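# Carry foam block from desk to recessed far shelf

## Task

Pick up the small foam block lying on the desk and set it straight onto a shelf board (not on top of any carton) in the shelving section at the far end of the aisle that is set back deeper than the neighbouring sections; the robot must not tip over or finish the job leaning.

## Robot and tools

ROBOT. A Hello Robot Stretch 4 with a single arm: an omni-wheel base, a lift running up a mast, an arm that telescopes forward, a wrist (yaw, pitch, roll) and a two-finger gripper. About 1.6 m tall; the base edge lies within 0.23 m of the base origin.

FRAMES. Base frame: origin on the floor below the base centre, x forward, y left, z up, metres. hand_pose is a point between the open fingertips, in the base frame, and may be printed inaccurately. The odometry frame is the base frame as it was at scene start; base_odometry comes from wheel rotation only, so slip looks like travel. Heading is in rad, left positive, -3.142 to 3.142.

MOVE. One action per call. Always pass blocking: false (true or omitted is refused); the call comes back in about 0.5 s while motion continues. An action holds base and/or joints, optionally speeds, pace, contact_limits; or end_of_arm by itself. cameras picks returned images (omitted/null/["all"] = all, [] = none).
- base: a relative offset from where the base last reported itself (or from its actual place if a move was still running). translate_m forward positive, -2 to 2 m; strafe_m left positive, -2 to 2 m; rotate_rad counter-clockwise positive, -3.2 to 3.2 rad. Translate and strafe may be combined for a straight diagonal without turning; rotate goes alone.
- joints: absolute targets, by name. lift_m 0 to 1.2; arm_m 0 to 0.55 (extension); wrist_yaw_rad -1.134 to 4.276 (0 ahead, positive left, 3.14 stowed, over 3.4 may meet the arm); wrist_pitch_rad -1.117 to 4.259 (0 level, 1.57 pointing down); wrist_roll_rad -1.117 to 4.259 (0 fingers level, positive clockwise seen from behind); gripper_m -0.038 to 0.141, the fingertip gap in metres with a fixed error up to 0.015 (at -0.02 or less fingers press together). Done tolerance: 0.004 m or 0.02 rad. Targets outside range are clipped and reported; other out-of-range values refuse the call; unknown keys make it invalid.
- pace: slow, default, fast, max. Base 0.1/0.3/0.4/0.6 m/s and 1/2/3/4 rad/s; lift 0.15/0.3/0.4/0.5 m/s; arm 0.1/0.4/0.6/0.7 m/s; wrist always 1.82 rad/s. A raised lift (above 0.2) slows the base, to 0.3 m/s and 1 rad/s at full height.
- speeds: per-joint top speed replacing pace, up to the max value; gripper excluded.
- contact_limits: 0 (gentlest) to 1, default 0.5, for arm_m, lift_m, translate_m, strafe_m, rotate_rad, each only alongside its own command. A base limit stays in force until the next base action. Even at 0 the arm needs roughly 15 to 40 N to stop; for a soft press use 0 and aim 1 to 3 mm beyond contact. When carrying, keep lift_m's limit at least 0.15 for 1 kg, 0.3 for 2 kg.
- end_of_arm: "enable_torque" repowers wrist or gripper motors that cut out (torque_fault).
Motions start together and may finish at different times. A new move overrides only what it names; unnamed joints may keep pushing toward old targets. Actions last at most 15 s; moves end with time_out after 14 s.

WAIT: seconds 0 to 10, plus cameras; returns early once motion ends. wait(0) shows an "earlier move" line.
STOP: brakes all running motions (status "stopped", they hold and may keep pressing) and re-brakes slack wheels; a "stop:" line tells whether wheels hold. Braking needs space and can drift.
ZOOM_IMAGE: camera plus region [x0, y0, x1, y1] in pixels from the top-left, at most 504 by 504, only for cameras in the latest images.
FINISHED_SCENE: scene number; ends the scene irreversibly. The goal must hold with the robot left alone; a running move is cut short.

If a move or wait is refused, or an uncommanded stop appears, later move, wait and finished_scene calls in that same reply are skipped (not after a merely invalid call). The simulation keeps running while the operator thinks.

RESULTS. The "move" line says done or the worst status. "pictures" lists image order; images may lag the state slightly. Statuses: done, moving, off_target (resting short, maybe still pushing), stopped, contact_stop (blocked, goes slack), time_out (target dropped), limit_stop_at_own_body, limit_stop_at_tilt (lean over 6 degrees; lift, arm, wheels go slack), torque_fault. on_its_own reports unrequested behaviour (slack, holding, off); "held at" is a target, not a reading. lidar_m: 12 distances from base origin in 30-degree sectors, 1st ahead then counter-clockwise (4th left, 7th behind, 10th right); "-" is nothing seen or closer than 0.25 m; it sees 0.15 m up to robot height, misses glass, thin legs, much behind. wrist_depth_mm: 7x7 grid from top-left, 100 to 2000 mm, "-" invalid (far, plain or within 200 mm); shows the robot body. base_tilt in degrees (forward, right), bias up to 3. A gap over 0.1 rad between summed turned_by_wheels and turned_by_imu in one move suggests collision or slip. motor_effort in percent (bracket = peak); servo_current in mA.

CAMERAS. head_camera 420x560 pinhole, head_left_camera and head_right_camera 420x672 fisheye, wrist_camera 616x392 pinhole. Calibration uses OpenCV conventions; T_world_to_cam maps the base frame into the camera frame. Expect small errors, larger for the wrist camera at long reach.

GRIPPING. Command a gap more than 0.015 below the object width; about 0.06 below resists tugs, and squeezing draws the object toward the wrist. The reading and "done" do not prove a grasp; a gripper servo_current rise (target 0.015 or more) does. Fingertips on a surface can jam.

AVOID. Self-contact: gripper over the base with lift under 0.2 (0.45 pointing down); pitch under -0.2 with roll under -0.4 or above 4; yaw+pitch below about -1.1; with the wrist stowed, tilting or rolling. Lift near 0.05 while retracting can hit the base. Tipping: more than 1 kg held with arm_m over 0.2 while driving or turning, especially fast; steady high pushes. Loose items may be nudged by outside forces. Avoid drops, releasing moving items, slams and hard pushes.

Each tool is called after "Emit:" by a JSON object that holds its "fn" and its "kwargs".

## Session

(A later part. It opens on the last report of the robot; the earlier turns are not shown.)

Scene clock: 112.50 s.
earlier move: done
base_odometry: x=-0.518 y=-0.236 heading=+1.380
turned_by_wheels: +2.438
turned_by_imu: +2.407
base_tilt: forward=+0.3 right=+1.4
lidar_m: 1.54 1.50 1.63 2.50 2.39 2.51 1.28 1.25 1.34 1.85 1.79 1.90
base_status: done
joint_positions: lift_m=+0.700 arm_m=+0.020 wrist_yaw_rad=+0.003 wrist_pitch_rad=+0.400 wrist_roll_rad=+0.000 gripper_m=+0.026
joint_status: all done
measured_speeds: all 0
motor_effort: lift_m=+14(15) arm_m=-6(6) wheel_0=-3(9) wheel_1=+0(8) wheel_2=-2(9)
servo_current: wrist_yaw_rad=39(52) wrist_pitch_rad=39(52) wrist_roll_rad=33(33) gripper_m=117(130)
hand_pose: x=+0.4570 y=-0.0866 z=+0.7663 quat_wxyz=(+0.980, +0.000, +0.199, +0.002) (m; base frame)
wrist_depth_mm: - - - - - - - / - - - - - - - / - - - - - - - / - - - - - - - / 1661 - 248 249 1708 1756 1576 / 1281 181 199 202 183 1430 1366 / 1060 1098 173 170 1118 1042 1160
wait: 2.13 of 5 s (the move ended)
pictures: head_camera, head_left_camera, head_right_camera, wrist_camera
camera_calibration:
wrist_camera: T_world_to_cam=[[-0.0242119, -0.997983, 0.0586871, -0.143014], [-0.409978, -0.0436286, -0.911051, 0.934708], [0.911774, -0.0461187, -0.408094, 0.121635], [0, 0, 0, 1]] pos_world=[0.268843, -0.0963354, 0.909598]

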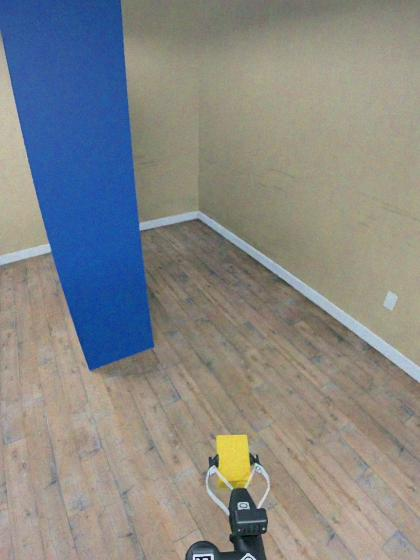

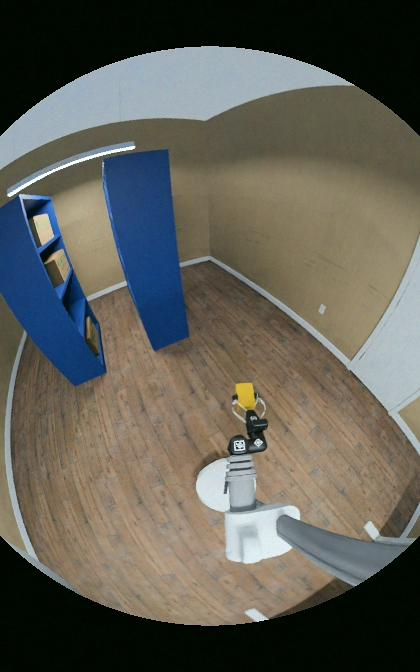

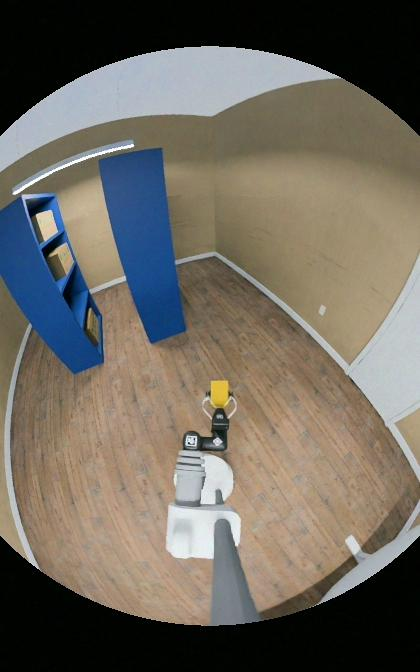

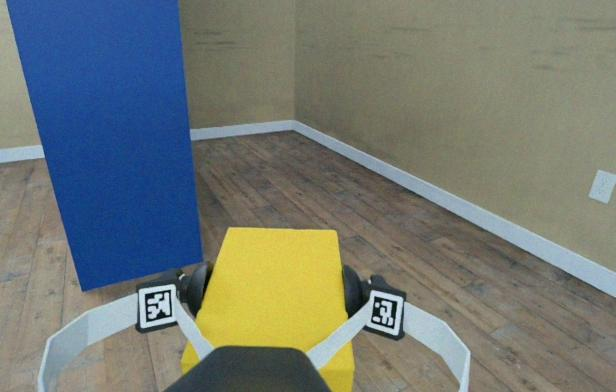

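Emit:
{"fn": "move", "kwargs": {"base": {"rotate_rad": 0.44}, "blocking": false, "cameras": []}}

Emit:
{"fn": "wait", "kwargs": {"seconds": 3, "cameras": []}}

Emit:
{"fn": "move", "kwargs": {"base": {"translate_m": 0.6, "strafe_m": 0.375}, "blocking": false, "cameras": []}}

Emit:
{"fn": "wait", "kwargs": {"seconds": 5}}

Scene clock: 129.73 s.
move: moving
base_odometry: x=-0.518 y=-0.236 heading=+1.638
turned_by_wheels: +0.259
turned_by_imu: +0.254
base_tilt: forward=+0.4 right=+1.4
lidar_m: 1.52 1.61 1.75 2.39 2.41 2.41 1.25 1.27 1.49 1.79 1.79 2.14
base_status: rotate_rad moving
joint_positions: lift_m=+0.700 arm_m=+0.020 wrist_yaw_rad=+0.003 wrist_pitch_rad=+0.400 wrist_roll_rad=+0.000 gripper_m=+0.026
joint_status: not commanded
measured_speeds: translate_m=+0.001 strafe_m=+0.000 rotate_rad=+0.911 lift_m=+0.000 arm_m=+0.000 wrist_yaw_rad=+0.000 wrist_pitch_rad=+0.000 wrist_roll_rad=+0.000
motor_effort: lift_m=+14(14) arm_m=-6(6) wheel_0=-6(7) wheel_1=-4(7) wheel_2=-5(8)
servo_current: wrist_yaw_rad=39(52) wrist_pitch_rad=39(39) wrist_roll_rad=26(33) gripper_m=111(124)
hand_pose: x=+0.4570 y=-0.0866 z=+0.7663 quat_wxyz=(+0.980, +0.000, +0.199, +0.001) (m; base frame)
wrist_depth_mm: - - - - - - - / - - - - - - - / - - - - - - - / 1808 - - - - - - / 1618 1618 236 250 1708 1756 1756 / 1281 181 200 201 183 1430 1366 / 1060 1078 173 170 1118 1025 1160
pictures: none
No camera images: "cameras" was empty.

Scene clock: 130.47 s.
earlier move: done
base_odometry: x=-0.518 y=-0.236 heading=+1.819
turned_by_wheels: +0.181
turned_by_imu: +0.179
base_tilt: forward=+0.3 right=+1.4
lidar_m: 1.50 1.62 2.51 2.40 2.46 1.40 1.25 1.30 1.91 1.80 1.86 2.46
base_status: done
joint_positions: lift_m=+0.700 arm_m=+0.020 wrist_yaw_rad=+0.003 wrist_pitch_rad=+0.400 wrist_roll_rad=+0.000 gripper_m=+0.026
joint_status: not commanded
measured_speeds: all 0
motor_effort: lift_m=+14(14) arm_m=-6(6) wheel_0=-2(7) wheel_1=-1(7) wheel_2=-2(8)
servo_current: wrist_yaw_rad=46(52) wrist_pitch_rad=46(52) wrist_roll_rad=26(39) gripper_m=111(124)
hand_pose: x=+0.4570 y=-0.0866 z=+0.7663 quat_wxyz=(+0.980, +0.000, +0.199, +0.001) (m; base frame)
wrist_depth_mm: - - - - - - - / - - - - - - - / - - - - - - - / - 1863 - - - - - / - 1618 273 239 1661 1756 1708 / 1308 182 200 202 183 1397 1366 / 1078 1078 173 170 1118 1042 1160
wait: 0.73 of 3 s (the move ended)
pictures: none
No camera images: "cameras" was empty.

Scene clock: 130.97 s.
move: moving
base_odometry: x=-0.544 y=-0.210 heading=+1.819
turned_by_wheels: -0.001
turned_by_imu: -0.001
base_tilt: forward=+0.5 right=+1.5
lidar_m: 1.45 1.58 2.54 2.39 2.46 1.39 1.30 1.32 1.90 1.79 1.89 2.48
base_status: translate_m moving; strafe_m moving
joint_positions: lift_m=+0.700 arm_m=+0.020 wrist_yaw_rad=+0.003 wrist_pitch_rad=+0.400 wrist_roll_rad=+0.000 gripper_m=+0.026
joint_status: not commanded
measured_speeds: translate_m=+0.118 strafe_m=+0.075 rotate_rad=-0.006 lift_m=+0.000 arm_m=+0.000 wrist_yaw_rad=+0.000 wrist_pitch_rad=+0.000 wrist_roll_rad=+0.000
motor_effort: lift_m=+14(14) arm_m=-6(6) wheel_0=-3(5) wheel_1=+6(8) wheel_2=-9(9)
servo_current: wrist_yaw_rad=33(39) wrist_pitch_rad=52(52) wrist_roll_rad=33(33) gripper_m=117(124)
hand_pose: x=+0.4570 y=-0.0866 z=+0.7663 quat_wxyz=(+0.980, +0.000, +0.199, +0.001) (m; base frame)
wrist_depth_mm: - - - - - - - / - - - - - - - / - - - - - - - / - 1808 - - - - - / - 1576 259 240 1708 1708 1756 / 1281 181 200 202 183 1430 1366 / 1060 1098 172 170 1098 1060 1160
pictures: none
No camera images: "cameras" was empty.

Scene clock: 134.17 s.
earlier move: done
base_odometry: x=-1.029 y=+0.254 heading=+1.819
turned_by_wheels: +0.000
turned_by_imu: +0.001
base_tilt: forward=+0.3 right=+1.3
lidar_m: 1.13 0.93 2.18 2.05 2.14 2.76 1.91 1.92 2.27 2.15 2.20 0.95
base_status: done
joint_positions: lift_m=+0.700 arm_m=+0.020 wrist_yaw_rad=+0.003 wrist_pitch_rad=+0.400 wrist_roll_rad=+0.000 gripper_m=+0.026
joint_status: not commanded
measured_speeds: all 0
motor_effort: lift_m=+14(14) arm_m=-6(6) wheel_0=-2(6) wheel_1=+1(10) wheel_2=-1(9)
servo_current: wrist_yaw_rad=39(46) wrist_pitch_rad=39(65) wrist_roll_rad=26(33) gripper_m=117(130)
hand_pose: x=+0.4570 y=-0.0866 z=+0.7663 quat_wxyz=(+0.980, +0.000, +0.199, +0.001) (m; base frame)
wrist_depth_mm: - - - - - - - / - - - - 1025 - - / - - - - 1078 - - / - 1308 - - - - - / - 1098 259 249 1138 - - / - 178 199 202 183 - 1397 / - 1078 172 170 - - 1118
wait: 3.20 of 5 s (the move ended)
pictures: head_camera, head_left_camera, head_right_camera, wrist_camera
camera_calibration:
wrist_camera: T_world_to_cam=[[-0.0244349, -0.997978, 0.0586767, -0.143046], [-0.409985, -0.0435277, -0.911053, 0.934675], [0.911765, -0.0463181, -0.408092, 0.121703], [0, 0, 0, 1]] pos_world=[0.268743, -0.096435, 0.909598]

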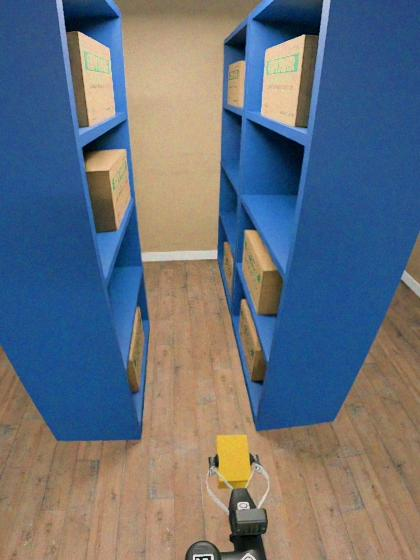

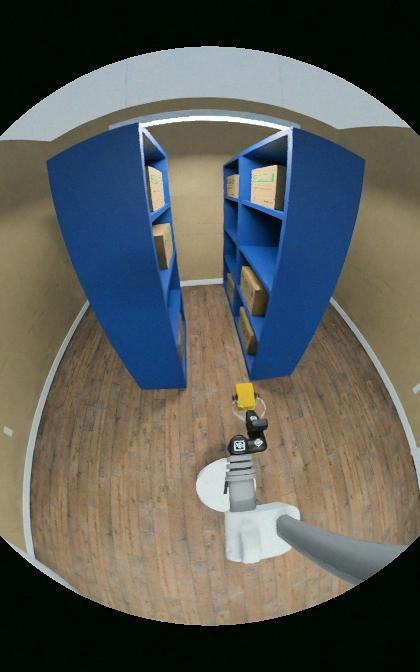

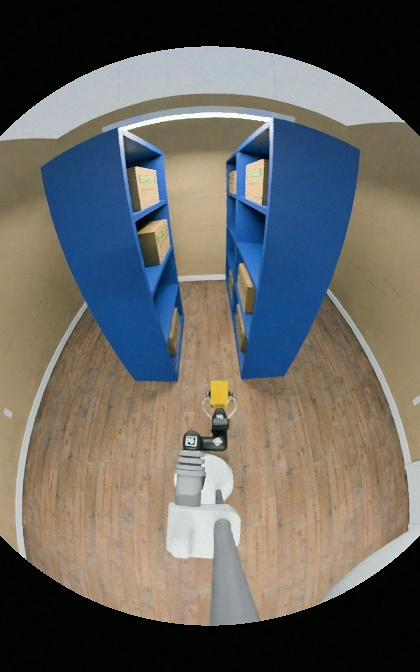

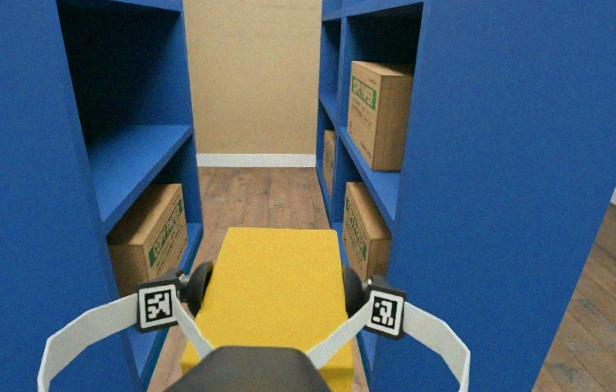

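Emit:
{"fn": "zoom_image", "kwargs": {"camera": "head_camera", "region": [100, 20, 340, 340]}}

Scaled by 1.575 from the camera's 420x560 image, which has a finer 1200x1600 frame.

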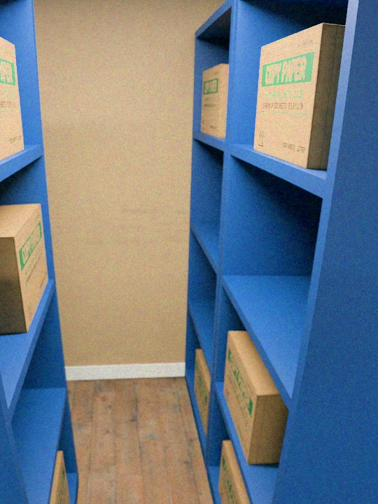

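Emit:
{"fn": "move", "kwargs": {"base": {"rotate_rad": 0.07}, "blocking": false, "cameras": []}}

Emit:
{"fn": "wait", "kwargs": {"seconds": 2, "cameras": []}}

Emit:
{"fn": "move", "kwargs": {"base": {"translate_m": 0.4, "strafe_m": -0.05}, "blocking": false, "cameras": []}}

Emit:
{"fn": "wait", "kwargs": {"seconds": 5}}

Emit:
{"fn": "zoom_image", "kwargs": {"camera": "head_camera", "region": [60, 20, 360, 320]}}

Scene clock: 169.43 s.
move: moving
base_odometry: x=-1.028 y=+0.254 heading=+1.889
turned_by_wheels: +0.070
turned_by_imu: +0.068
base_tilt: forward=+0.4 right=+1.2
lidar_m: 0.96 0.92 2.15 2.04 2.15 2.82 1.95 1.98 2.21 2.14 2.25 0.93
base_status: rotate_rad moving
joint_positions: lift_m=+0.700 arm_m=+0.020 wrist_yaw_rad=+0.003 wrist_pitch_rad=+0.400 wrist_roll_rad=+0.000 gripper_m=+0.026
joint_status: not commanded
measured_speeds: all 0
motor_effort: lift_m=+14(14) arm_m=-6(6) wheel_0=-1(6) wheel_1=-1(5) wheel_2=+0(7)
servo_current: wrist_yaw_rad=33(46) wrist_pitch_rad=39(52) wrist_roll_rad=33(33) gripper_m=111(124)
hand_pose: x=+0.4570 y=-0.0867 z=+0.7663 quat_wxyz=(+0.980, +0.000, +0.199, +0.001) (m; base frame)
wrist_depth_mm: - - - - - - - / - - - - 1205 - - / - - - - 1160 - - / - - 1983 - 1430 - - / - 1098 259 250 1160 - - / - 176 199 202 183 - - / - - 167 170 - - -
pictures: none
No camera images: "cameras" was empty.

Scene clock: 169.60 s.
earlier move: done
base_odometry: x=-1.028 y=+0.254 heading=+1.889
turned_by_wheels: +0.000
turned_by_imu: +0.000
base_tilt: forward=+0.2 right=+1.3
lidar_m: 0.95 0.94 2.15 2.05 2.14 2.79 1.93 1.96 2.21 2.14 2.22 0.92
base_status: done
joint_positions: lift_m=+0.700 arm_m=+0.020 wrist_yaw_rad=+0.003 wrist_pitch_rad=+0.400 wrist_roll_rad=+0.000 gripper_m=+0.026
joint_status: not commanded
measured_speeds: all 0
motor_effort: lift_m=+14(14) arm_m=-6(6) wheel_0=-2(6) wheel_1=-1(5) wheel_2=-1(7)
servo_current: wrist_yaw_rad=26(46) wrist_pitch_rad=39(52) wrist_roll_rad=33(33) gripper_m=117(124)
hand_pose: x=+0.4570 y=-0.0867 z=+0.7663 quat_wxyz=(+0.980, +0.000, +0.199, +0.001) (m; base frame)
wrist_depth_mm: - - - - - - - / - - - - 1205 - - / - - - - 1182 - - / - - 1921 - 1397 - - / - 1098 260 249 1118 - - / - 176 199 202 183 - - / - - 168 170 - - -
wait: 0.17 of 2 s (the move ended)
pictures: none
No camera images: "cameras" was empty.

Scene clock: 170.10 s.
move: moving
base_odometry: x=-1.035 y=+0.286 heading=+1.889
turned_by_wheels: +0.000
turned_by_imu: +0.000
base_tilt: forward=+0.3 right=+1.3
lidar_m: 0.99 0.89 2.13 2.05 2.17 2.84 1.98 2.00 2.20 2.14 2.23 0.91
base_status: translate_m moving; strafe_m moving
joint_positions: lift_m=+0.700 arm_m=+0.020 wrist_yaw_rad=+0.003 wrist_pitch_rad=+0.400 wrist_roll_rad=+0.000 gripper_m=+0.026
joint_status: not commanded
measured_speeds: translate_m=+0.124 strafe_m=-0.016 rotate_rad=-0.004 lift_m=+0.000 arm_m=+0.000 wrist_yaw_rad=+0.000 wrist_pitch_rad=+0.000 wrist_roll_rad=+0.000
motor_effort: lift_m=+14(14) arm_m=-6(6) wheel_0=+7(7) wheel_1=+4(5) wheel_2=-10(10)
servo_current: wrist_yaw_rad=33(46) wrist_pitch_rad=39(59) wrist_roll_rad=26(33) gripper_m=117(117)
hand_pose: x=+0.4570 y=-0.0867 z=+0.7663 quat_wxyz=(+0.980, +0.000, +0.199, +0.001) (m; base frame)
wrist_depth_mm: - - - - 1756 - - / - - - - 1098 - - / - - - - 1078 - - / - - - - 1430 - - / - 1078 259 249 1118 - - / - 176 200 201 183 - - / - - 167 170 - - -
pictures: none
No camera images: "cameras" was empty.

Scene clock: 172.43 s.
earlier move: done
base_odometry: x=-1.106 y=+0.649 heading=+1.889
turned_by_wheels: +0.000
turned_by_imu: -0.001
base_tilt: forward=+0.4 right=+1.2
lidar_m: 1.11 0.54 0.72 2.10 2.21 3.02 3.13 2.39 2.18 2.11 0.71 0.56
base_status: done
joint_positions: lift_m=+0.700 arm_m=+0.020 wrist_yaw_rad=+0.003 wrist_pitch_rad=+0.400 wrist_roll_rad=+0.000 gripper_m=+0.026
joint_status: not commanded
measured_speeds: all 0
motor_effort: lift_m=+14(14) arm_m=-6(6) wheel_0=+1(8) wheel_1=+2(6) wheel_2=+1(10)
servo_current: wrist_yaw_rad=39(46) wrist_pitch_rad=52(59) wrist_roll_rad=26(33) gripper_m=117(130)
hand_pose: x=+0.4570 y=-0.0867 z=+0.7663 quat_wxyz=(+0.980, +0.000, +0.199, +0.001) (m; base frame)
wrist_depth_mm: - - - - 1661 - - / 1078 - - - 991 707 - / - - - - 842 615 609 / - - - - 831 661 634 / - 991 259 249 1078 683 300 / 759 181 199 201 183 - 317 / 707 917 173 170 788 345 342
wait: 2.33 of 5 s (the move ended)
pictures: head_camera, head_left_camera, head_right_camera, wrist_camera
camera_calibration:
wrist_camera: T_world_to_cam=[[-0.0244345, -0.997978, 0.0586776, -0.143046], [-0.409985, -0.0435287, -0.911053, 0.934675], [0.911765, -0.0463181, -0.408092, 0.121703], [0, 0, 0, 1]] pos_world=[0.268743, -0.096435, 0.909598]

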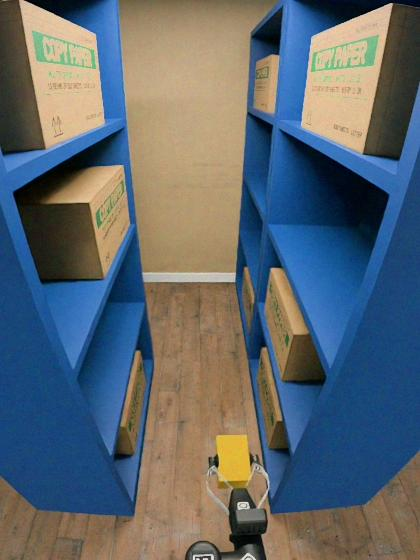

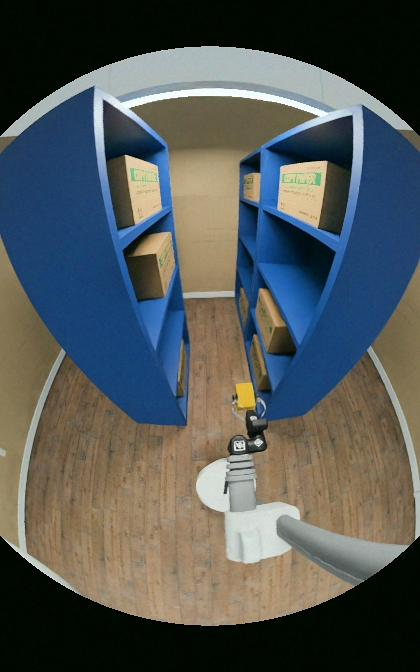

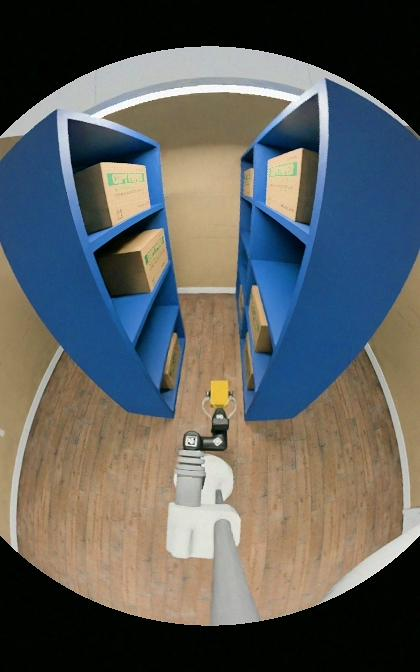

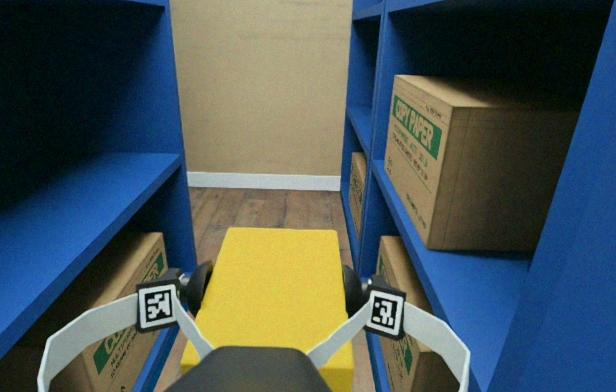

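Scaled by 1.680 from the camera's 420x560 image, which has a finer 1200x1600 frame.

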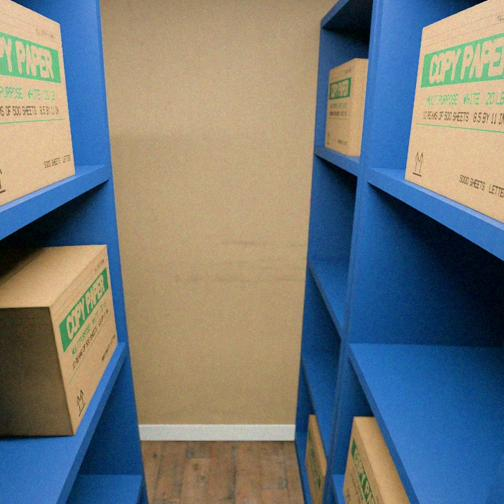

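Emit:
{"fn": "move", "kwargs": {"base": {"translate_m": 0.6}, "blocking": false, "cameras": []}}

Emit:
{"fn": "wait", "kwargs": {"seconds": 5}}

Scene clock: 188.80 s.
move: moving
base_odometry: x=-1.116 y=+0.680 heading=+1.889
turned_by_wheels: +0.000
turned_by_imu: -0.001
base_tilt: forward=+0.3 right=+1.4
lidar_m: 1.13 0.52 0.65 2.09 2.17 3.02 3.15 2.42 2.20 2.08 0.65 0.54
base_status: translate_m moving
joint_positions: lift_m=+0.700 arm_m=+0.020 wrist_yaw_rad=+0.003 wrist_pitch_rad=+0.400 wrist_roll_rad=+0.000 gripper_m=+0.026
joint_status: not commanded
measured_speeds: translate_m=+0.124 strafe_m=+0.000 rotate_rad=+0.004 lift_m=+0.000 arm_m=+0.000 wrist_yaw_rad=+0.000 wrist_pitch_rad=+0.000 wrist_roll_rad=+0.000
motor_effort: lift_m=+14(14) arm_m=-6(6) wheel_0=+6(7) wheel_1=+6(6) wheel_2=-7(9)
servo_current: wrist_yaw_rad=33(46) wrist_pitch_rad=52(52) wrist_roll_rad=26(26) gripper_m=111(117)
hand_pose: x=+0.4570 y=-0.0867 z=+0.7663 quat_wxyz=(+0.980, +0.000, +0.199, +0.001) (m; base frame)
wrist_depth_mm: - - - 1921 - - - / - - - - 831 707 - / - - - - 798 591 591 / - - - - 798 634 627 / - 1008 260 249 946 676 293 / 798 181 200 200 183 - 293 / 676 976 172 170 741 338 310
pictures: none
No camera images: "cameras" was empty.

Scene clock: 191.77 s.
earlier move: done
base_odometry: x=-1.294 y=+1.219 heading=+1.889
turned_by_wheels: +0.000
turned_by_imu: -0.001
base_tilt: forward=+0.3 right=+1.3
lidar_m: 1.21 0.40 0.28 0.27 0.30 3.03 3.79 2.97 0.35 0.26 0.28 0.42
base_status: done
joint_positions: lift_m=+0.700 arm_m=+0.020 wrist_yaw_rad=+0.003 wrist_pitch_rad=+0.400 wrist_roll_rad=+0.000 gripper_m=+0.026
joint_status: not commanded
measured_speeds: all 0
motor_effort: lift_m=+14(14) arm_m=-6(6) wheel_0=+1(7) wheel_1=+2(8) wheel_2=+0(11)
servo_current: wrist_yaw_rad=26(46) wrist_pitch_rad=46(59) wrist_roll_rad=26(33) gripper_m=117(124)
hand_pose: x=+0.4570 y=-0.0867 z=+0.7663 quat_wxyz=(+0.980, +0.000, +0.199, +0.001) (m; base frame)
wrist_depth_mm: 512 - - - 1366 - - / 517 - - - 1464 - - / - - - - 1464 449 370 / - 1661 - - 1025 442 334 / - 1618 259 238 946 445 347 / - 180 199 202 183 436 343 / - 1078 173 170 - 147 340
wait: 2.97 of 5 s (the move ended)
pictures: head_camera, head_left_camera, head_right_camera, wrist_camera
camera_calibration:
wrist_camera: T_world_to_cam=[[-0.0244345, -0.997978, 0.0586776, -0.143046], [-0.409985, -0.0435287, -0.911053, 0.934675], [0.911765, -0.0463181, -0.408092, 0.121703], [0, 0, 0, 1]] pos_world=[0.268743, -0.096435, 0.909598]

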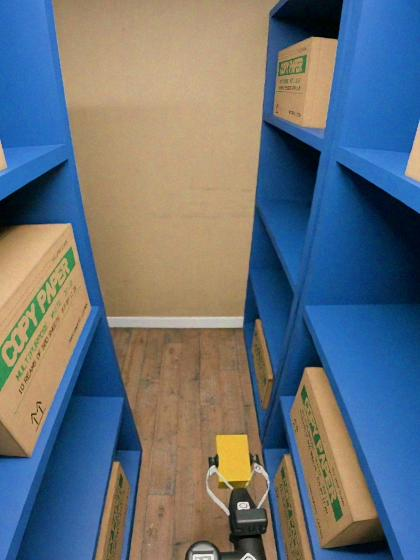

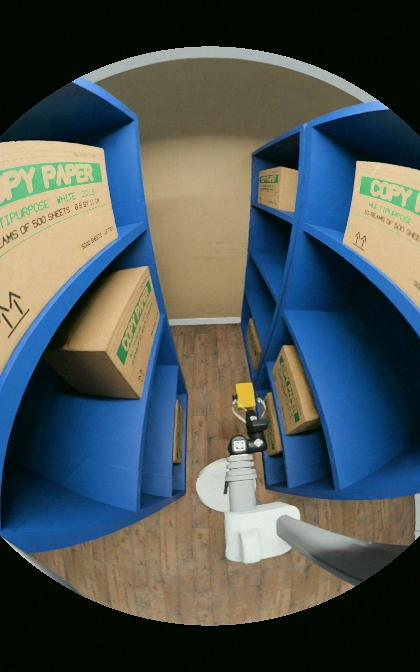

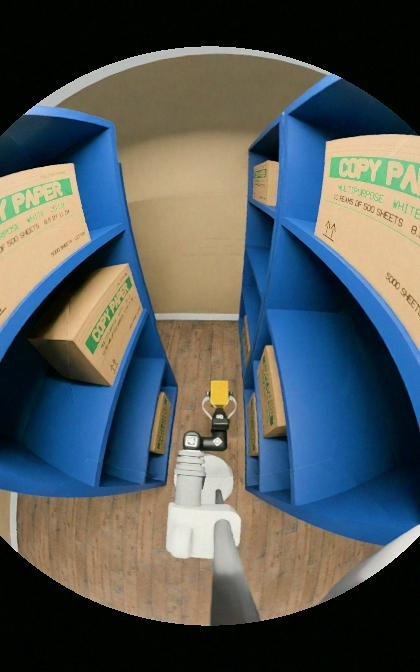

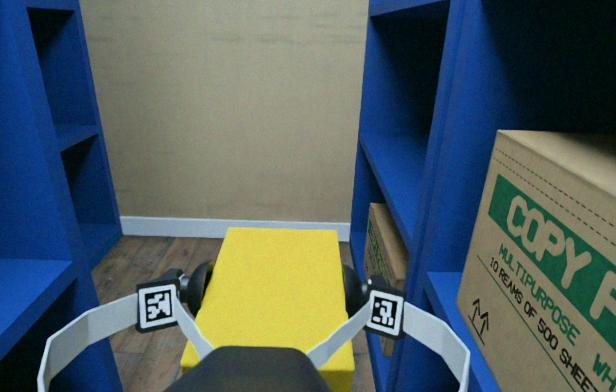

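Emit:
{"fn": "move", "kwargs": {"base": {"translate_m": 1.15}, "contact_limits": {"translate_m": 0.3}, "blocking": false, "cameras": []}}

Emit:
{"fn": "wait", "kwargs": {"seconds": 7}}

Scene clock: 207.97 s.
move: moving
base_odometry: x=-1.304 y=+1.250 heading=+1.890
turned_by_wheels: +0.000
turned_by_imu: +0.000
base_tilt: forward=+0.3 right=+1.3
lidar_m: 1.18 0.39 0.29 0.28 0.28 3.05 3.78 2.98 0.30 0.27 0.27 0.42
base_status: translate_m moving
joint_positions: lift_m=+0.700 arm_m=+0.020 wrist_yaw_rad=+0.003 wrist_pitch_rad=+0.400 wrist_roll_rad=+0.000 gripper_m=+0.026
joint_status: not commanded
measured_speeds: translate_m=+0.125 strafe_m=-0.001 rotate_rad=+0.006 lift_m=+0.000 arm_m=+0.000 wrist_yaw_rad=+0.000 wrist_pitch_rad=+0.000 wrist_roll_rad=+0.000
motor_effort: lift_m=+14(14) arm_m=-6(6) wheel_0=+5(7) wheel_1=+4(7) wheel_2=-8(9)
servo_current: wrist_yaw_rad=33(39) wrist_pitch_rad=39(59) wrist_roll_rad=33(33) gripper_m=111(124)
contact_limits: translate_m 0.3
hand_pose: x=+0.4570 y=-0.0867 z=+0.7663 quat_wxyz=(+0.980, +0.000, +0.199, +0.001) (m; base frame)
wrist_depth_mm: - - - - 1397 - - / 1397 - - - - - - / - - - - - 433 370 / - 1661 - - 931 407 340 / - 1537 259 239 946 427 324 / - 181 199 201 183 424 338 / - 1078 172 170 - 370 332
pictures: none
No camera images: "cameras" was empty.

Scene clock: 212.77 s.
earlier move: done
base_odometry: x=-1.654 y=+2.311 heading=+1.889
turned_by_wheels: +0.000
turned_by_imu: -0.003
base_tilt: forward=+0.4 right=+1.3
lidar_m: 0.60 0.65 0.75 0.72 0.43 0.40 1.22 0.44 0.30 0.27 0.30 0.41
base_status: done
joint_positions: lift_m=+0.700 arm_m=+0.020 wrist_yaw_rad=+0.003 wrist_pitch_rad=+0.400 wrist_roll_rad=+0.000 gripper_m=+0.026
joint_status: not commanded
measured_speeds: all 0
motor_effort: lift_m=+15(15) arm_m=-6(6) wheel_0=+1(7) wheel_1=+1(7) wheel_2=+0(10)
servo_current: wrist_yaw_rad=39(46) wrist_pitch_rad=33(59) wrist_roll_rad=33(39) gripper_m=117(124)
contact_limits: translate_m 0.3
hand_pose: x=+0.4570 y=-0.0867 z=+0.7663 quat_wxyz=(+0.980, +0.000, +0.199, +0.001) (m; base frame)
wrist_depth_mm: 336 338 338 338 338 336 307 / 357 359 357 359 357 357 325 / 379 379 382 382 379 379 332 / 410 407 407 410 407 402 349 / 439 436 273 249 439 421 375 / 466 181 200 202 184 421 410 / - - 168 170 - 430 442
wait: 4.80 of 7 s (the move ended)
pictures: head_camera, head_left_camera, head_right_camera, wrist_camera
camera_calibration:
wrist_camera: T_world_to_cam=[[-0.0244345, -0.997978, 0.0586776, -0.143046], [-0.409985, -0.0435287, -0.911053, 0.934675], [0.911765, -0.0463181, -0.408092, 0.121703], [0, 0, 0, 1]] pos_world=[0.268743, -0.096435, 0.909598]

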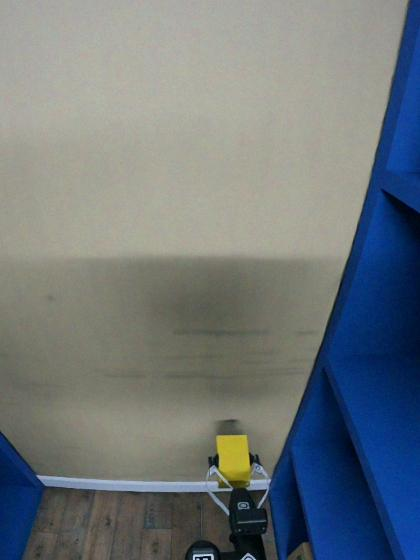

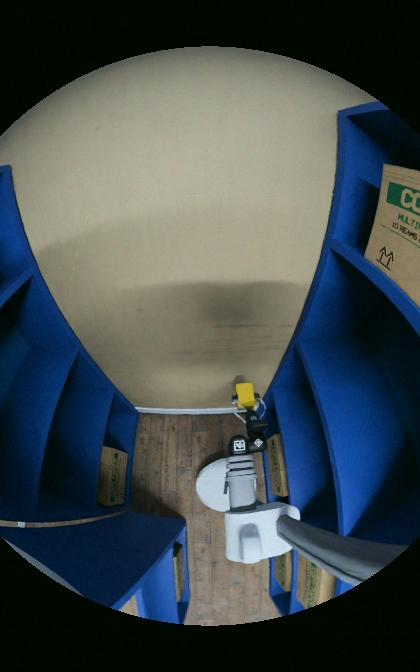

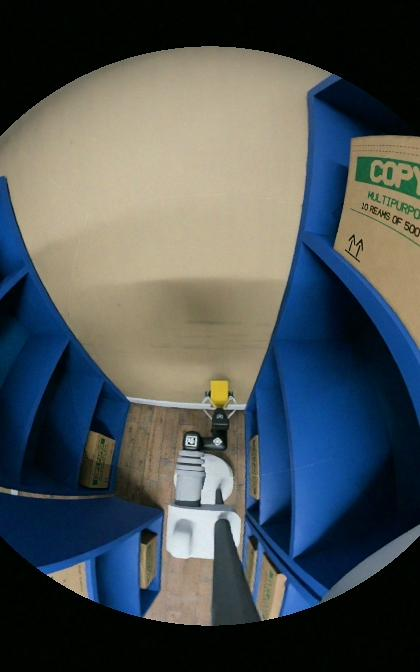

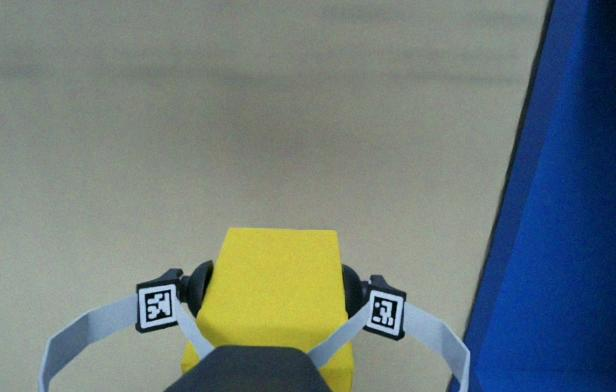

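Emit:
{"fn": "move", "kwargs": {"joints": {"wrist_yaw_rad": 1.57}, "blocking": false, "cameras": []}}

Emit:
{"fn": "wait", "kwargs": {"seconds": 3}}

Scene clock: 219.30 s.
move: moving
base_odometry: x=-1.654 y=+2.311 heading=+1.889
turned_by_wheels: +0.000
turned_by_imu: -0.001
base_tilt: forward=+0.3 right=+1.4
lidar_m: 0.58 0.64 0.74 0.72 0.42 0.42 1.22 0.40 0.29 0.27 0.30 0.42
base_status: not commanded
joint_positions: lift_m=+0.700 arm_m=+0.020 wrist_yaw_rad=+0.600 wrist_pitch_rad=+0.400 wrist_roll_rad=+0.000 gripper_m=+0.026
joint_status: wrist_yaw_rad moving
measured_speeds: translate_m=+0.000 strafe_m=+0.000 rotate_rad=+0.000 lift_m=+0.000 arm_m=+0.000 wrist_yaw_rad=+1.811 wrist_pitch_rad=+0.000 wrist_roll_rad=+0.000
motor_effort: lift_m=+14(14) arm_m=-6(6) wheel_0=+1(1) wheel_1=+1(2) wheel_2=+0(1)
servo_current: wrist_yaw_rad=111(137) wrist_pitch_rad=39(52) wrist_roll_rad=26(39) gripper_m=111(117)
contact_limits: translate_m 0.3
hand_pose: x=+0.4597 y=+0.0779 z=+0.7663 quat_wxyz=(+0.936, -0.059, +0.190, +0.290) (m; base frame)
wrist_depth_mm: - 449 397 349 314 277 259 / - - 427 368 324 291 270 / - - 449 392 343 306 282 / 741 - 466 421 364 324 294 / 778 - 236 249 387 340 309 / - 176 199 202 184 357 327 / - - 168 170 430 366 343
pictures: none
No camera images: "cameras" was empty.

Scene clock: 220.30 s.
earlier move: done
base_odometry: x=-1.654 y=+2.311 heading=+1.889
turned_by_wheels: +0.000
turned_by_imu: +0.000
base_tilt: forward=+0.5 right=+1.2
lidar_m: 0.60 0.63 0.73 0.73 0.43 0.42 1.21 0.41 0.28 0.25 0.29 0.42
base_status: not commanded
joint_positions: lift_m=+0.700 arm_m=+0.020 wrist_yaw_rad=+1.567 wrist_pitch_rad=+0.400 wrist_roll_rad=+0.000 gripper_m=+0.026
joint_status: all done
measured_speeds: all 0
motor_effort: lift_m=+14(14) arm_m=-6(6) wheel_0=+1(1) wheel_1=+1(2) wheel_2=-1(1)
servo_current: wrist_yaw_rad=33(137) wrist_pitch_rad=33(52) wrist_roll_rad=20(39) gripper_m=111(124)
contact_limits: translate_m 0.3
hand_pose: x=+0.2797 y=+0.2652 z=+0.7663 quat_wxyz=(+0.694, -0.140, +0.141, +0.692) (m; base frame)
wrist_depth_mm: - - - - - 627 - / - - - - - 668 473 / - - - - - 707 473 / - - - - - 768 469 / - 960 272 249 798 809 466 / 878 182 200 202 183 - 445 / - 960 167 170 946 - -
wait: 1.00 of 3 s (the move ended)
pictures: head_camera, head_left_camera, head_right_camera, wrist_camera
camera_calibration:
wrist_camera: T_world_to_cam=[[0.997774, -0.031629, 0.0587037, -0.338344], [0.040596, -0.410279, -0.911056, 0.848573], [0.0529007, 0.911412, -0.408081, 0.285823], [0, 0, 0, 1]] pos_world=[0.288022, 0.0769477, 0.909598]

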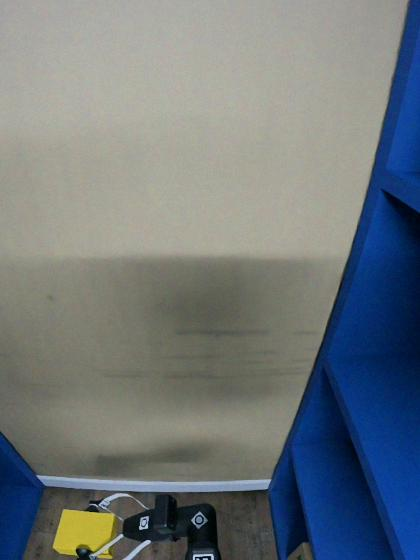

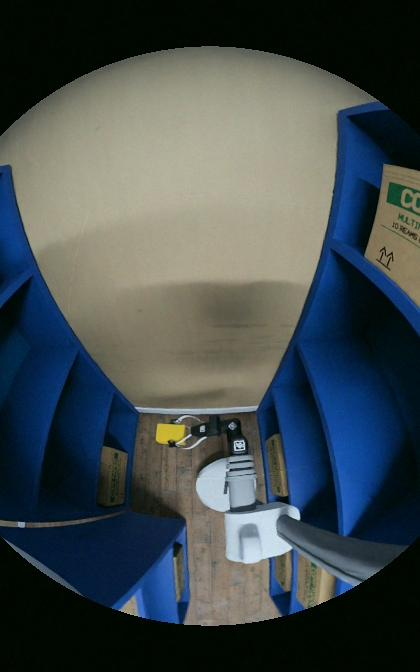

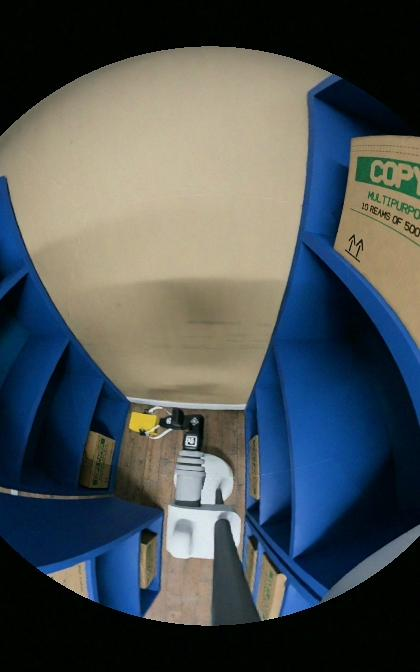

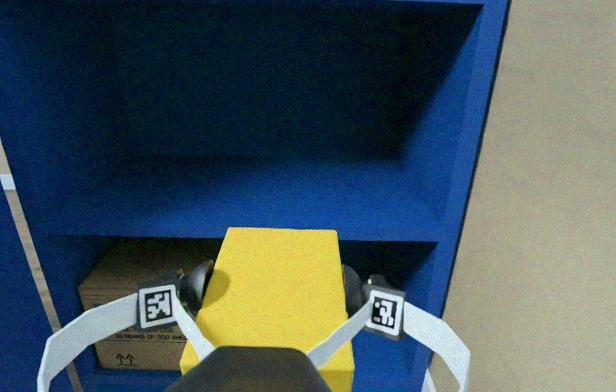

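Emit:
{"fn": "move", "kwargs": {"base": {"rotate_rad": 1.57}, "joints": {"wrist_yaw_rad": 0.0}, "speeds": {"wrist_yaw_rad": 0.9}, "blocking": false, "cameras": []}}

Emit:
{"fn": "wait", "kwargs": {"seconds": 4}}

Scene clock: 238.17 s.
move: moving
base_odometry: x=-1.654 y=+2.311 heading=+2.150
turned_by_wheels: +0.261
turned_by_imu: +0.256
base_tilt: forward=+0.4 right=+1.4
lidar_m: 0.62 0.73 0.72 0.62 0.41 0.60 0.63 0.34 0.27 0.27 0.32 0.60
base_status: rotate_rad moving
joint_positions: lift_m=+0.700 arm_m=+0.020 wrist_yaw_rad=+1.215 wrist_pitch_rad=+0.400 wrist_roll_rad=+0.000 gripper_m=+0.026
joint_status: wrist_yaw_rad moving
measured_speeds: translate_m=+0.000 strafe_m=+0.002 rotate_rad=+0.985 lift_m=+0.000 arm_m=+0.000 wrist_yaw_rad=-0.906 wrist_pitch_rad=+0.000 wrist_roll_rad=+0.000
motor_effort: lift_m=+14(14) arm_m=-6(6) wheel_0=-6(7) wheel_1=-6(7) wheel_2=-7(8)
servo_current: wrist_yaw_rad=52(78) wrist_pitch_rad=26(59) wrist_roll_rad=39(39) gripper_m=111(117)
hand_pose: x=+0.3656 y=+0.2185 z=+0.7663 quat_wxyz=(+0.805, -0.113, +0.163, +0.559) (m; base frame)
wrist_depth_mm: - - - - 1025 615 427 / - - - - - 661 433 / - - - - 1025 - 433 / - - - - 778 - 433 / 723 741 272 250 778 - 436 / 798 181 200 202 183 - 439 / 820 878 173 170 931 - 439
pictures: none
No camera images: "cameras" was empty.

Scene clock: 239.93 s.
earlier move: done
base_odometry: x=-1.654 y=+2.311 heading=-2.824
turned_by_wheels: +1.309
turned_by_imu: +1.292
base_tilt: forward=+0.2 right=+1.4
lidar_m: 0.72 0.43 0.38 1.09 0.43 0.29 0.30 0.30 0.42 0.61 0.64 0.75
base_status: done
joint_positions: lift_m=+0.700 arm_m=+0.020 wrist_yaw_rad=+0.003 wrist_pitch_rad=+0.400 wrist_roll_rad=+0.000 gripper_m=+0.026
joint_status: all done
measured_speeds: all 0
motor_effort: lift_m=+14(15) arm_m=-6(6) wheel_0=-4(9) wheel_1=+0(8) wheel_2=-2(8)
servo_current: wrist_yaw_rad=39(104) wrist_pitch_rad=46(59) wrist_roll_rad=33(39) gripper_m=111(124)
hand_pose: x=+0.4570 y=-0.0865 z=+0.7663 quat_wxyz=(+0.980, +0.000, +0.199, +0.002) (m; base frame)
wrist_depth_mm: 484 - - - - - - / 488 - - - - 917 - / 508 - - - - 976 - / - - - - - 946 - / - 661 259 249 691 699 668 / - 180 200 201 185 609 627 / - 723 172 170 - - -
wait: 1.77 of 4 s (the move ended)
pictures: head_camera, head_left_camera, head_right_camera, wrist_camera
camera_calibration:
wrist_camera: T_world_to_cam=[[-0.0238573, -0.997988, 0.0587483, -0.143166], [-0.409967, -0.04383, -0.911046, 0.934681], [0.911788, -0.04582, -0.408097, 0.121663], [0, 0, 0, 1]] pos_world=[0.268842, -0.096336, 0.909598]

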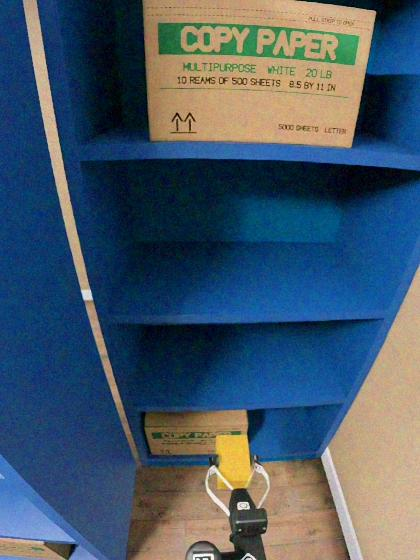

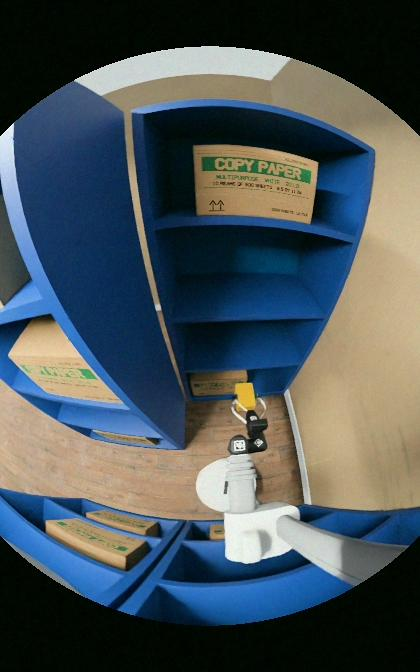

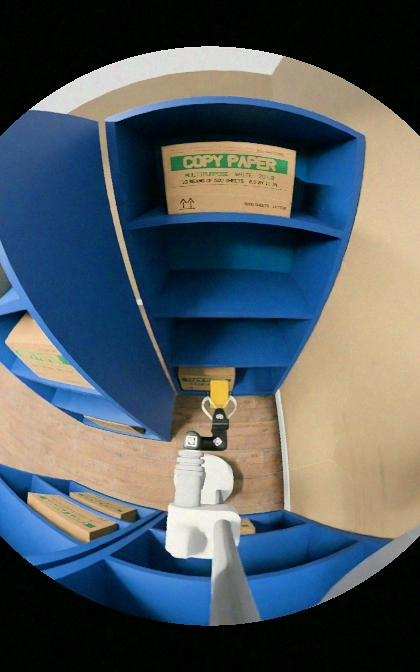

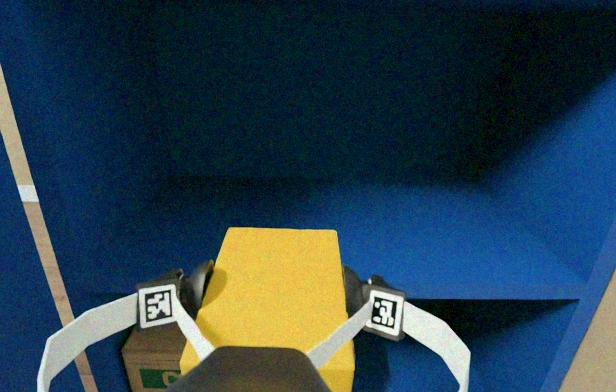

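Emit:
{"fn": "move", "kwargs": {"joints": {"arm_m": 0.49, "lift_m": 0.56}, "contact_limits": {"arm_m": 0.1, "lift_m": 0.2}, "blocking": false, "cameras": []}}

Emit:
{"fn": "wait", "kwargs": {"seconds": 4, "cameras": ["head_camera","wrist_camera"]}}

Scene clock: 249.50 s.
move: moving
base_odometry: x=-1.654 y=+2.311 heading=-2.824
turned_by_wheels: +0.000
turned_by_imu: -0.001
base_tilt: forward=+0.1 right=+1.4
lidar_m: 0.72 0.42 0.41 1.13 0.41 0.29 0.28 0.30 0.42 0.58 0.61 0.76
base_status: not commanded
joint_positions: lift_m=+0.661 arm_m=+0.072 wrist_yaw_rad=+0.003 wrist_pitch_rad=+0.400 wrist_roll_rad=+0.000 gripper_m=+0.026
joint_status: lift_m moving; arm_m moving
measured_speeds: translate_m=+0.000 strafe_m=+0.000 rotate_rad=+0.000 lift_m=-0.149 arm_m=+0.198 wrist_yaw_rad=+0.000 wrist_pitch_rad=+0.000 wrist_roll_rad=+0.000
motor_effort: lift_m=+11(14) arm_m=+3(8) wheel_0=-4(4) wheel_1=+0(0) wheel_2=-2(2)
servo_current: wrist_yaw_rad=33(39) wrist_pitch_rad=46(52) wrist_roll_rad=26(33) gripper_m=104(124)
contact_limits: arm_m 0.1; lift_m 0.2
hand_pose: x=+0.5090 y=-0.0866 z=+0.7271 quat_wxyz=(+0.980, +0.000, +0.199, +0.002) (m; base frame)
wrist_depth_mm: 496 - - - - 831 - / 500 - - - - 866 - / 480 - - - - - - / 488 715 759 778 778 798 - / 521 597 272 250 634 640 609 / 1138 181 200 201 185 569 574 / - 654 173 170 - - -
pictures: none
No camera images: "cameras" was empty.

Scene clock: 251.47 s.
earlier move: done
base_odometry: x=-1.654 y=+2.311 heading=-2.824
turned_by_wheels: +0.000
turned_by_imu: +0.000
base_tilt: forward=+0.4 right=+1.2
lidar_m: 0.72 0.42 0.40 1.10 0.43 0.31 0.29 0.30 0.40 0.58 0.63 0.78
base_status: not commanded
joint_positions: lift_m=+0.560 arm_m=+0.490 wrist_yaw_rad=+0.003 wrist_pitch_rad=+0.400 wrist_roll_rad=+0.000 gripper_m=+0.026
joint_status: all done
measured_speeds: all 0
motor_effort: lift_m=+14(16) arm_m=+6(10) wheel_0=-4(4) wheel_1=+0(1) wheel_2=-2(2)
servo_current: wrist_yaw_rad=46(46) wrist_pitch_rad=39(52) wrist_roll_rad=26(39) gripper_m=117(130)
contact_limits: arm_m 0.1; lift_m 0.2
hand_pose: x=+0.9266 y=-0.0866 z=+0.6263 quat_wxyz=(+0.980, +0.000, +0.199, +0.002) (m; base frame)
wrist_depth_mm: 433 427 430 433 433 433 433 / 455 459 459 455 459 459 462 / 480 492 488 488 488 492 496 / 500 512 512 517 517 517 521 / 404 410 271 249 427 433 436 / 322 181 200 201 186 342 343 / 268 273 168 170 282 272 293
wait: 1.97 of 4 s (the move ended)
pictures: head_camera, wrist_camera
camera_calibration:
wrist_camera: T_world_to_cam=[[-0.0240802, -0.997983, 0.0587379, -0.123572], [-0.409975, -0.043729, -0.911048, 0.999721], [0.911779, -0.0460193, -0.408095, -0.363529], [0, 0, 0, 1]] pos_world=[0.738343, -0.0963356, 0.769698]

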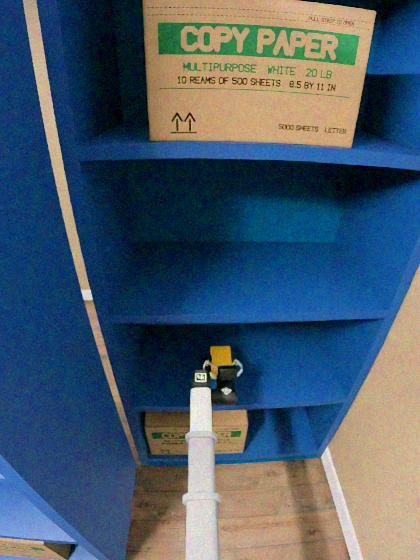

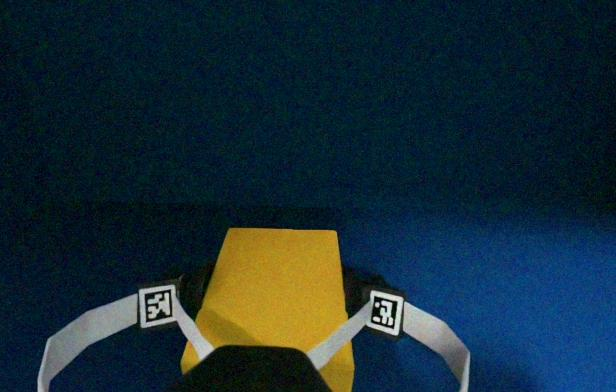

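Emit:
{"fn": "move", "kwargs": {"joints": {"lift_m": 0.53}, "contact_limits": {"lift_m": 0.1}, "pace": "slow", "blocking": false, "cameras": []}}

Emit:
{"fn": "wait", "kwargs": {"seconds": 2, "cameras": ["head_camera","wrist_camera"]}}

Emit:
{"fn": "zoom_image", "kwargs": {"camera": "head_camera", "region": [160, 310, 300, 430]}}

Scene clock: 261.17 s.
move: moving
base_odometry: x=-1.654 y=+2.311 heading=-2.824
turned_by_wheels: +0.000
turned_by_imu: -0.001
base_tilt: forward=+0.5 right=+1.5
lidar_m: 0.72 0.42 0.42 1.12 0.45 0.31 0.27 0.31 0.41 0.59 0.62 0.73
base_status: not commanded
joint_positions: lift_m=+0.537 arm_m=+0.490 wrist_yaw_rad=+0.003 wrist_pitch_rad=+0.400 wrist_roll_rad=+0.000 gripper_m=+0.026
joint_status: lift_m moving
measured_speeds: translate_m=+0.000 strafe_m=+0.000 rotate_rad=+0.000 lift_m=-0.056 arm_m=+0.000 wrist_yaw_rad=+0.000 wrist_pitch_rad=+0.000 wrist_roll_rad=+0.000
motor_effort: lift_m=+13(16) arm_m=+6(7) wheel_0=-4(4) wheel_1=+0(0) wheel_2=-2(2)
servo_current: wrist_yaw_rad=26(46) wrist_pitch_rad=39(46) wrist_roll_rad=26(33) gripper_m=117(117)
contact_limits: arm_m 0.1; lift_m 0.1
hand_pose: x=+0.9266 y=-0.0866 z=+0.6033 quat_wxyz=(+0.980, +0.000, +0.199, +0.002) (m; base frame)
wrist_depth_mm: 433 430 430 433 433 433 433 / 455 459 459 459 462 459 462 / 480 488 488 492 492 492 492 / 480 496 504 508 512 512 512 / 366 373 272 249 389 392 394 / 296 182 200 202 186 312 312 / 243 248 173 170 255 240 266
pictures: none
No camera images: "cameras" was empty.

Scene clock: 261.73 s.
earlier move: done
base_odometry: x=-1.654 y=+2.311 heading=-2.824
turned_by_wheels: +0.000
turned_by_imu: +0.000
base_tilt: forward=+0.4 right=+1.2
lidar_m: 0.70 0.44 0.42 1.10 0.43 0.29 0.28 0.31 0.42 0.59 0.63 0.76
base_status: not commanded
joint_positions: lift_m=+0.530 arm_m=+0.490 wrist_yaw_rad=+0.003 wrist_pitch_rad=+0.400 wrist_roll_rad=+0.000 gripper_m=+0.026
joint_status: all done
measured_speeds: all 0
motor_effort: lift_m=+14(16) arm_m=+7(7) wheel_0=-4(4) wheel_1=+0(0) wheel_2=-2(2)
servo_current: wrist_yaw_rad=33(46) wrist_pitch_rad=39(52) wrist_roll_rad=33(33) gripper_m=111(124)
contact_limits: arm_m 0.1; lift_m 0.1
hand_pose: x=+0.9266 y=-0.0866 z=+0.5963 quat_wxyz=(+0.980, +0.000, +0.199, +0.002) (m; base frame)
wrist_depth_mm: 433 433 430 430 436 433 433 / 455 455 459 459 459 459 462 / 477 488 488 488 492 488 492 / 455 473 484 492 500 508 508 / 351 359 272 250 370 375 379 / 282 181 200 202 185 298 300 / 233 237 167 170 245 238 255
wait: 0.57 of 2 s (the move ended)
pictures: head_camera, wrist_camera
camera_calibration:
wrist_camera: T_world_to_cam=[[-0.0240802, -0.997983, 0.0587379, -0.12181], [-0.409975, -0.043729, -0.911048, 0.97239], [0.911779, -0.0460193, -0.408095, -0.375772], [0, 0, 0, 1]] pos_world=[0.738343, -0.0963356, 0.739698]

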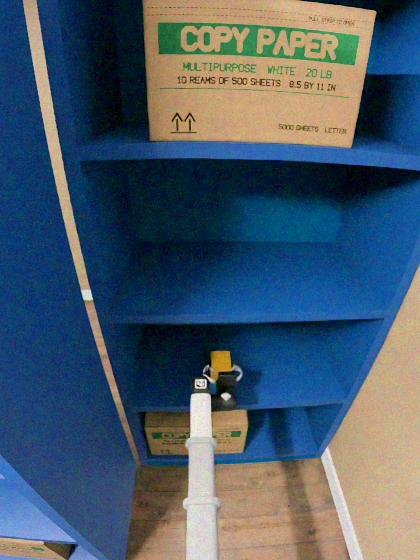

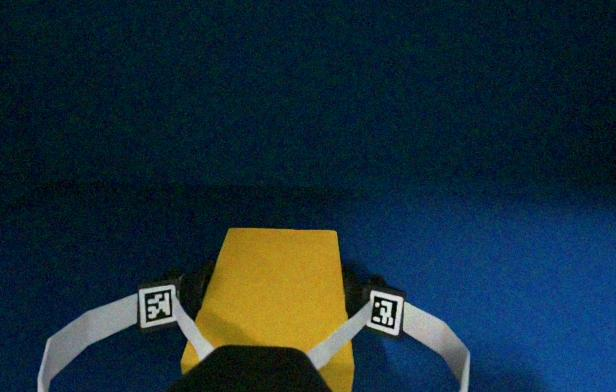

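Scaled by 3.600 from the camera's 420x560 image, which has a finer 1200x1600 frame.

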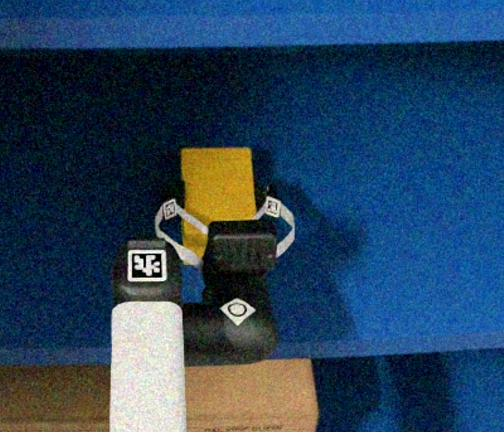

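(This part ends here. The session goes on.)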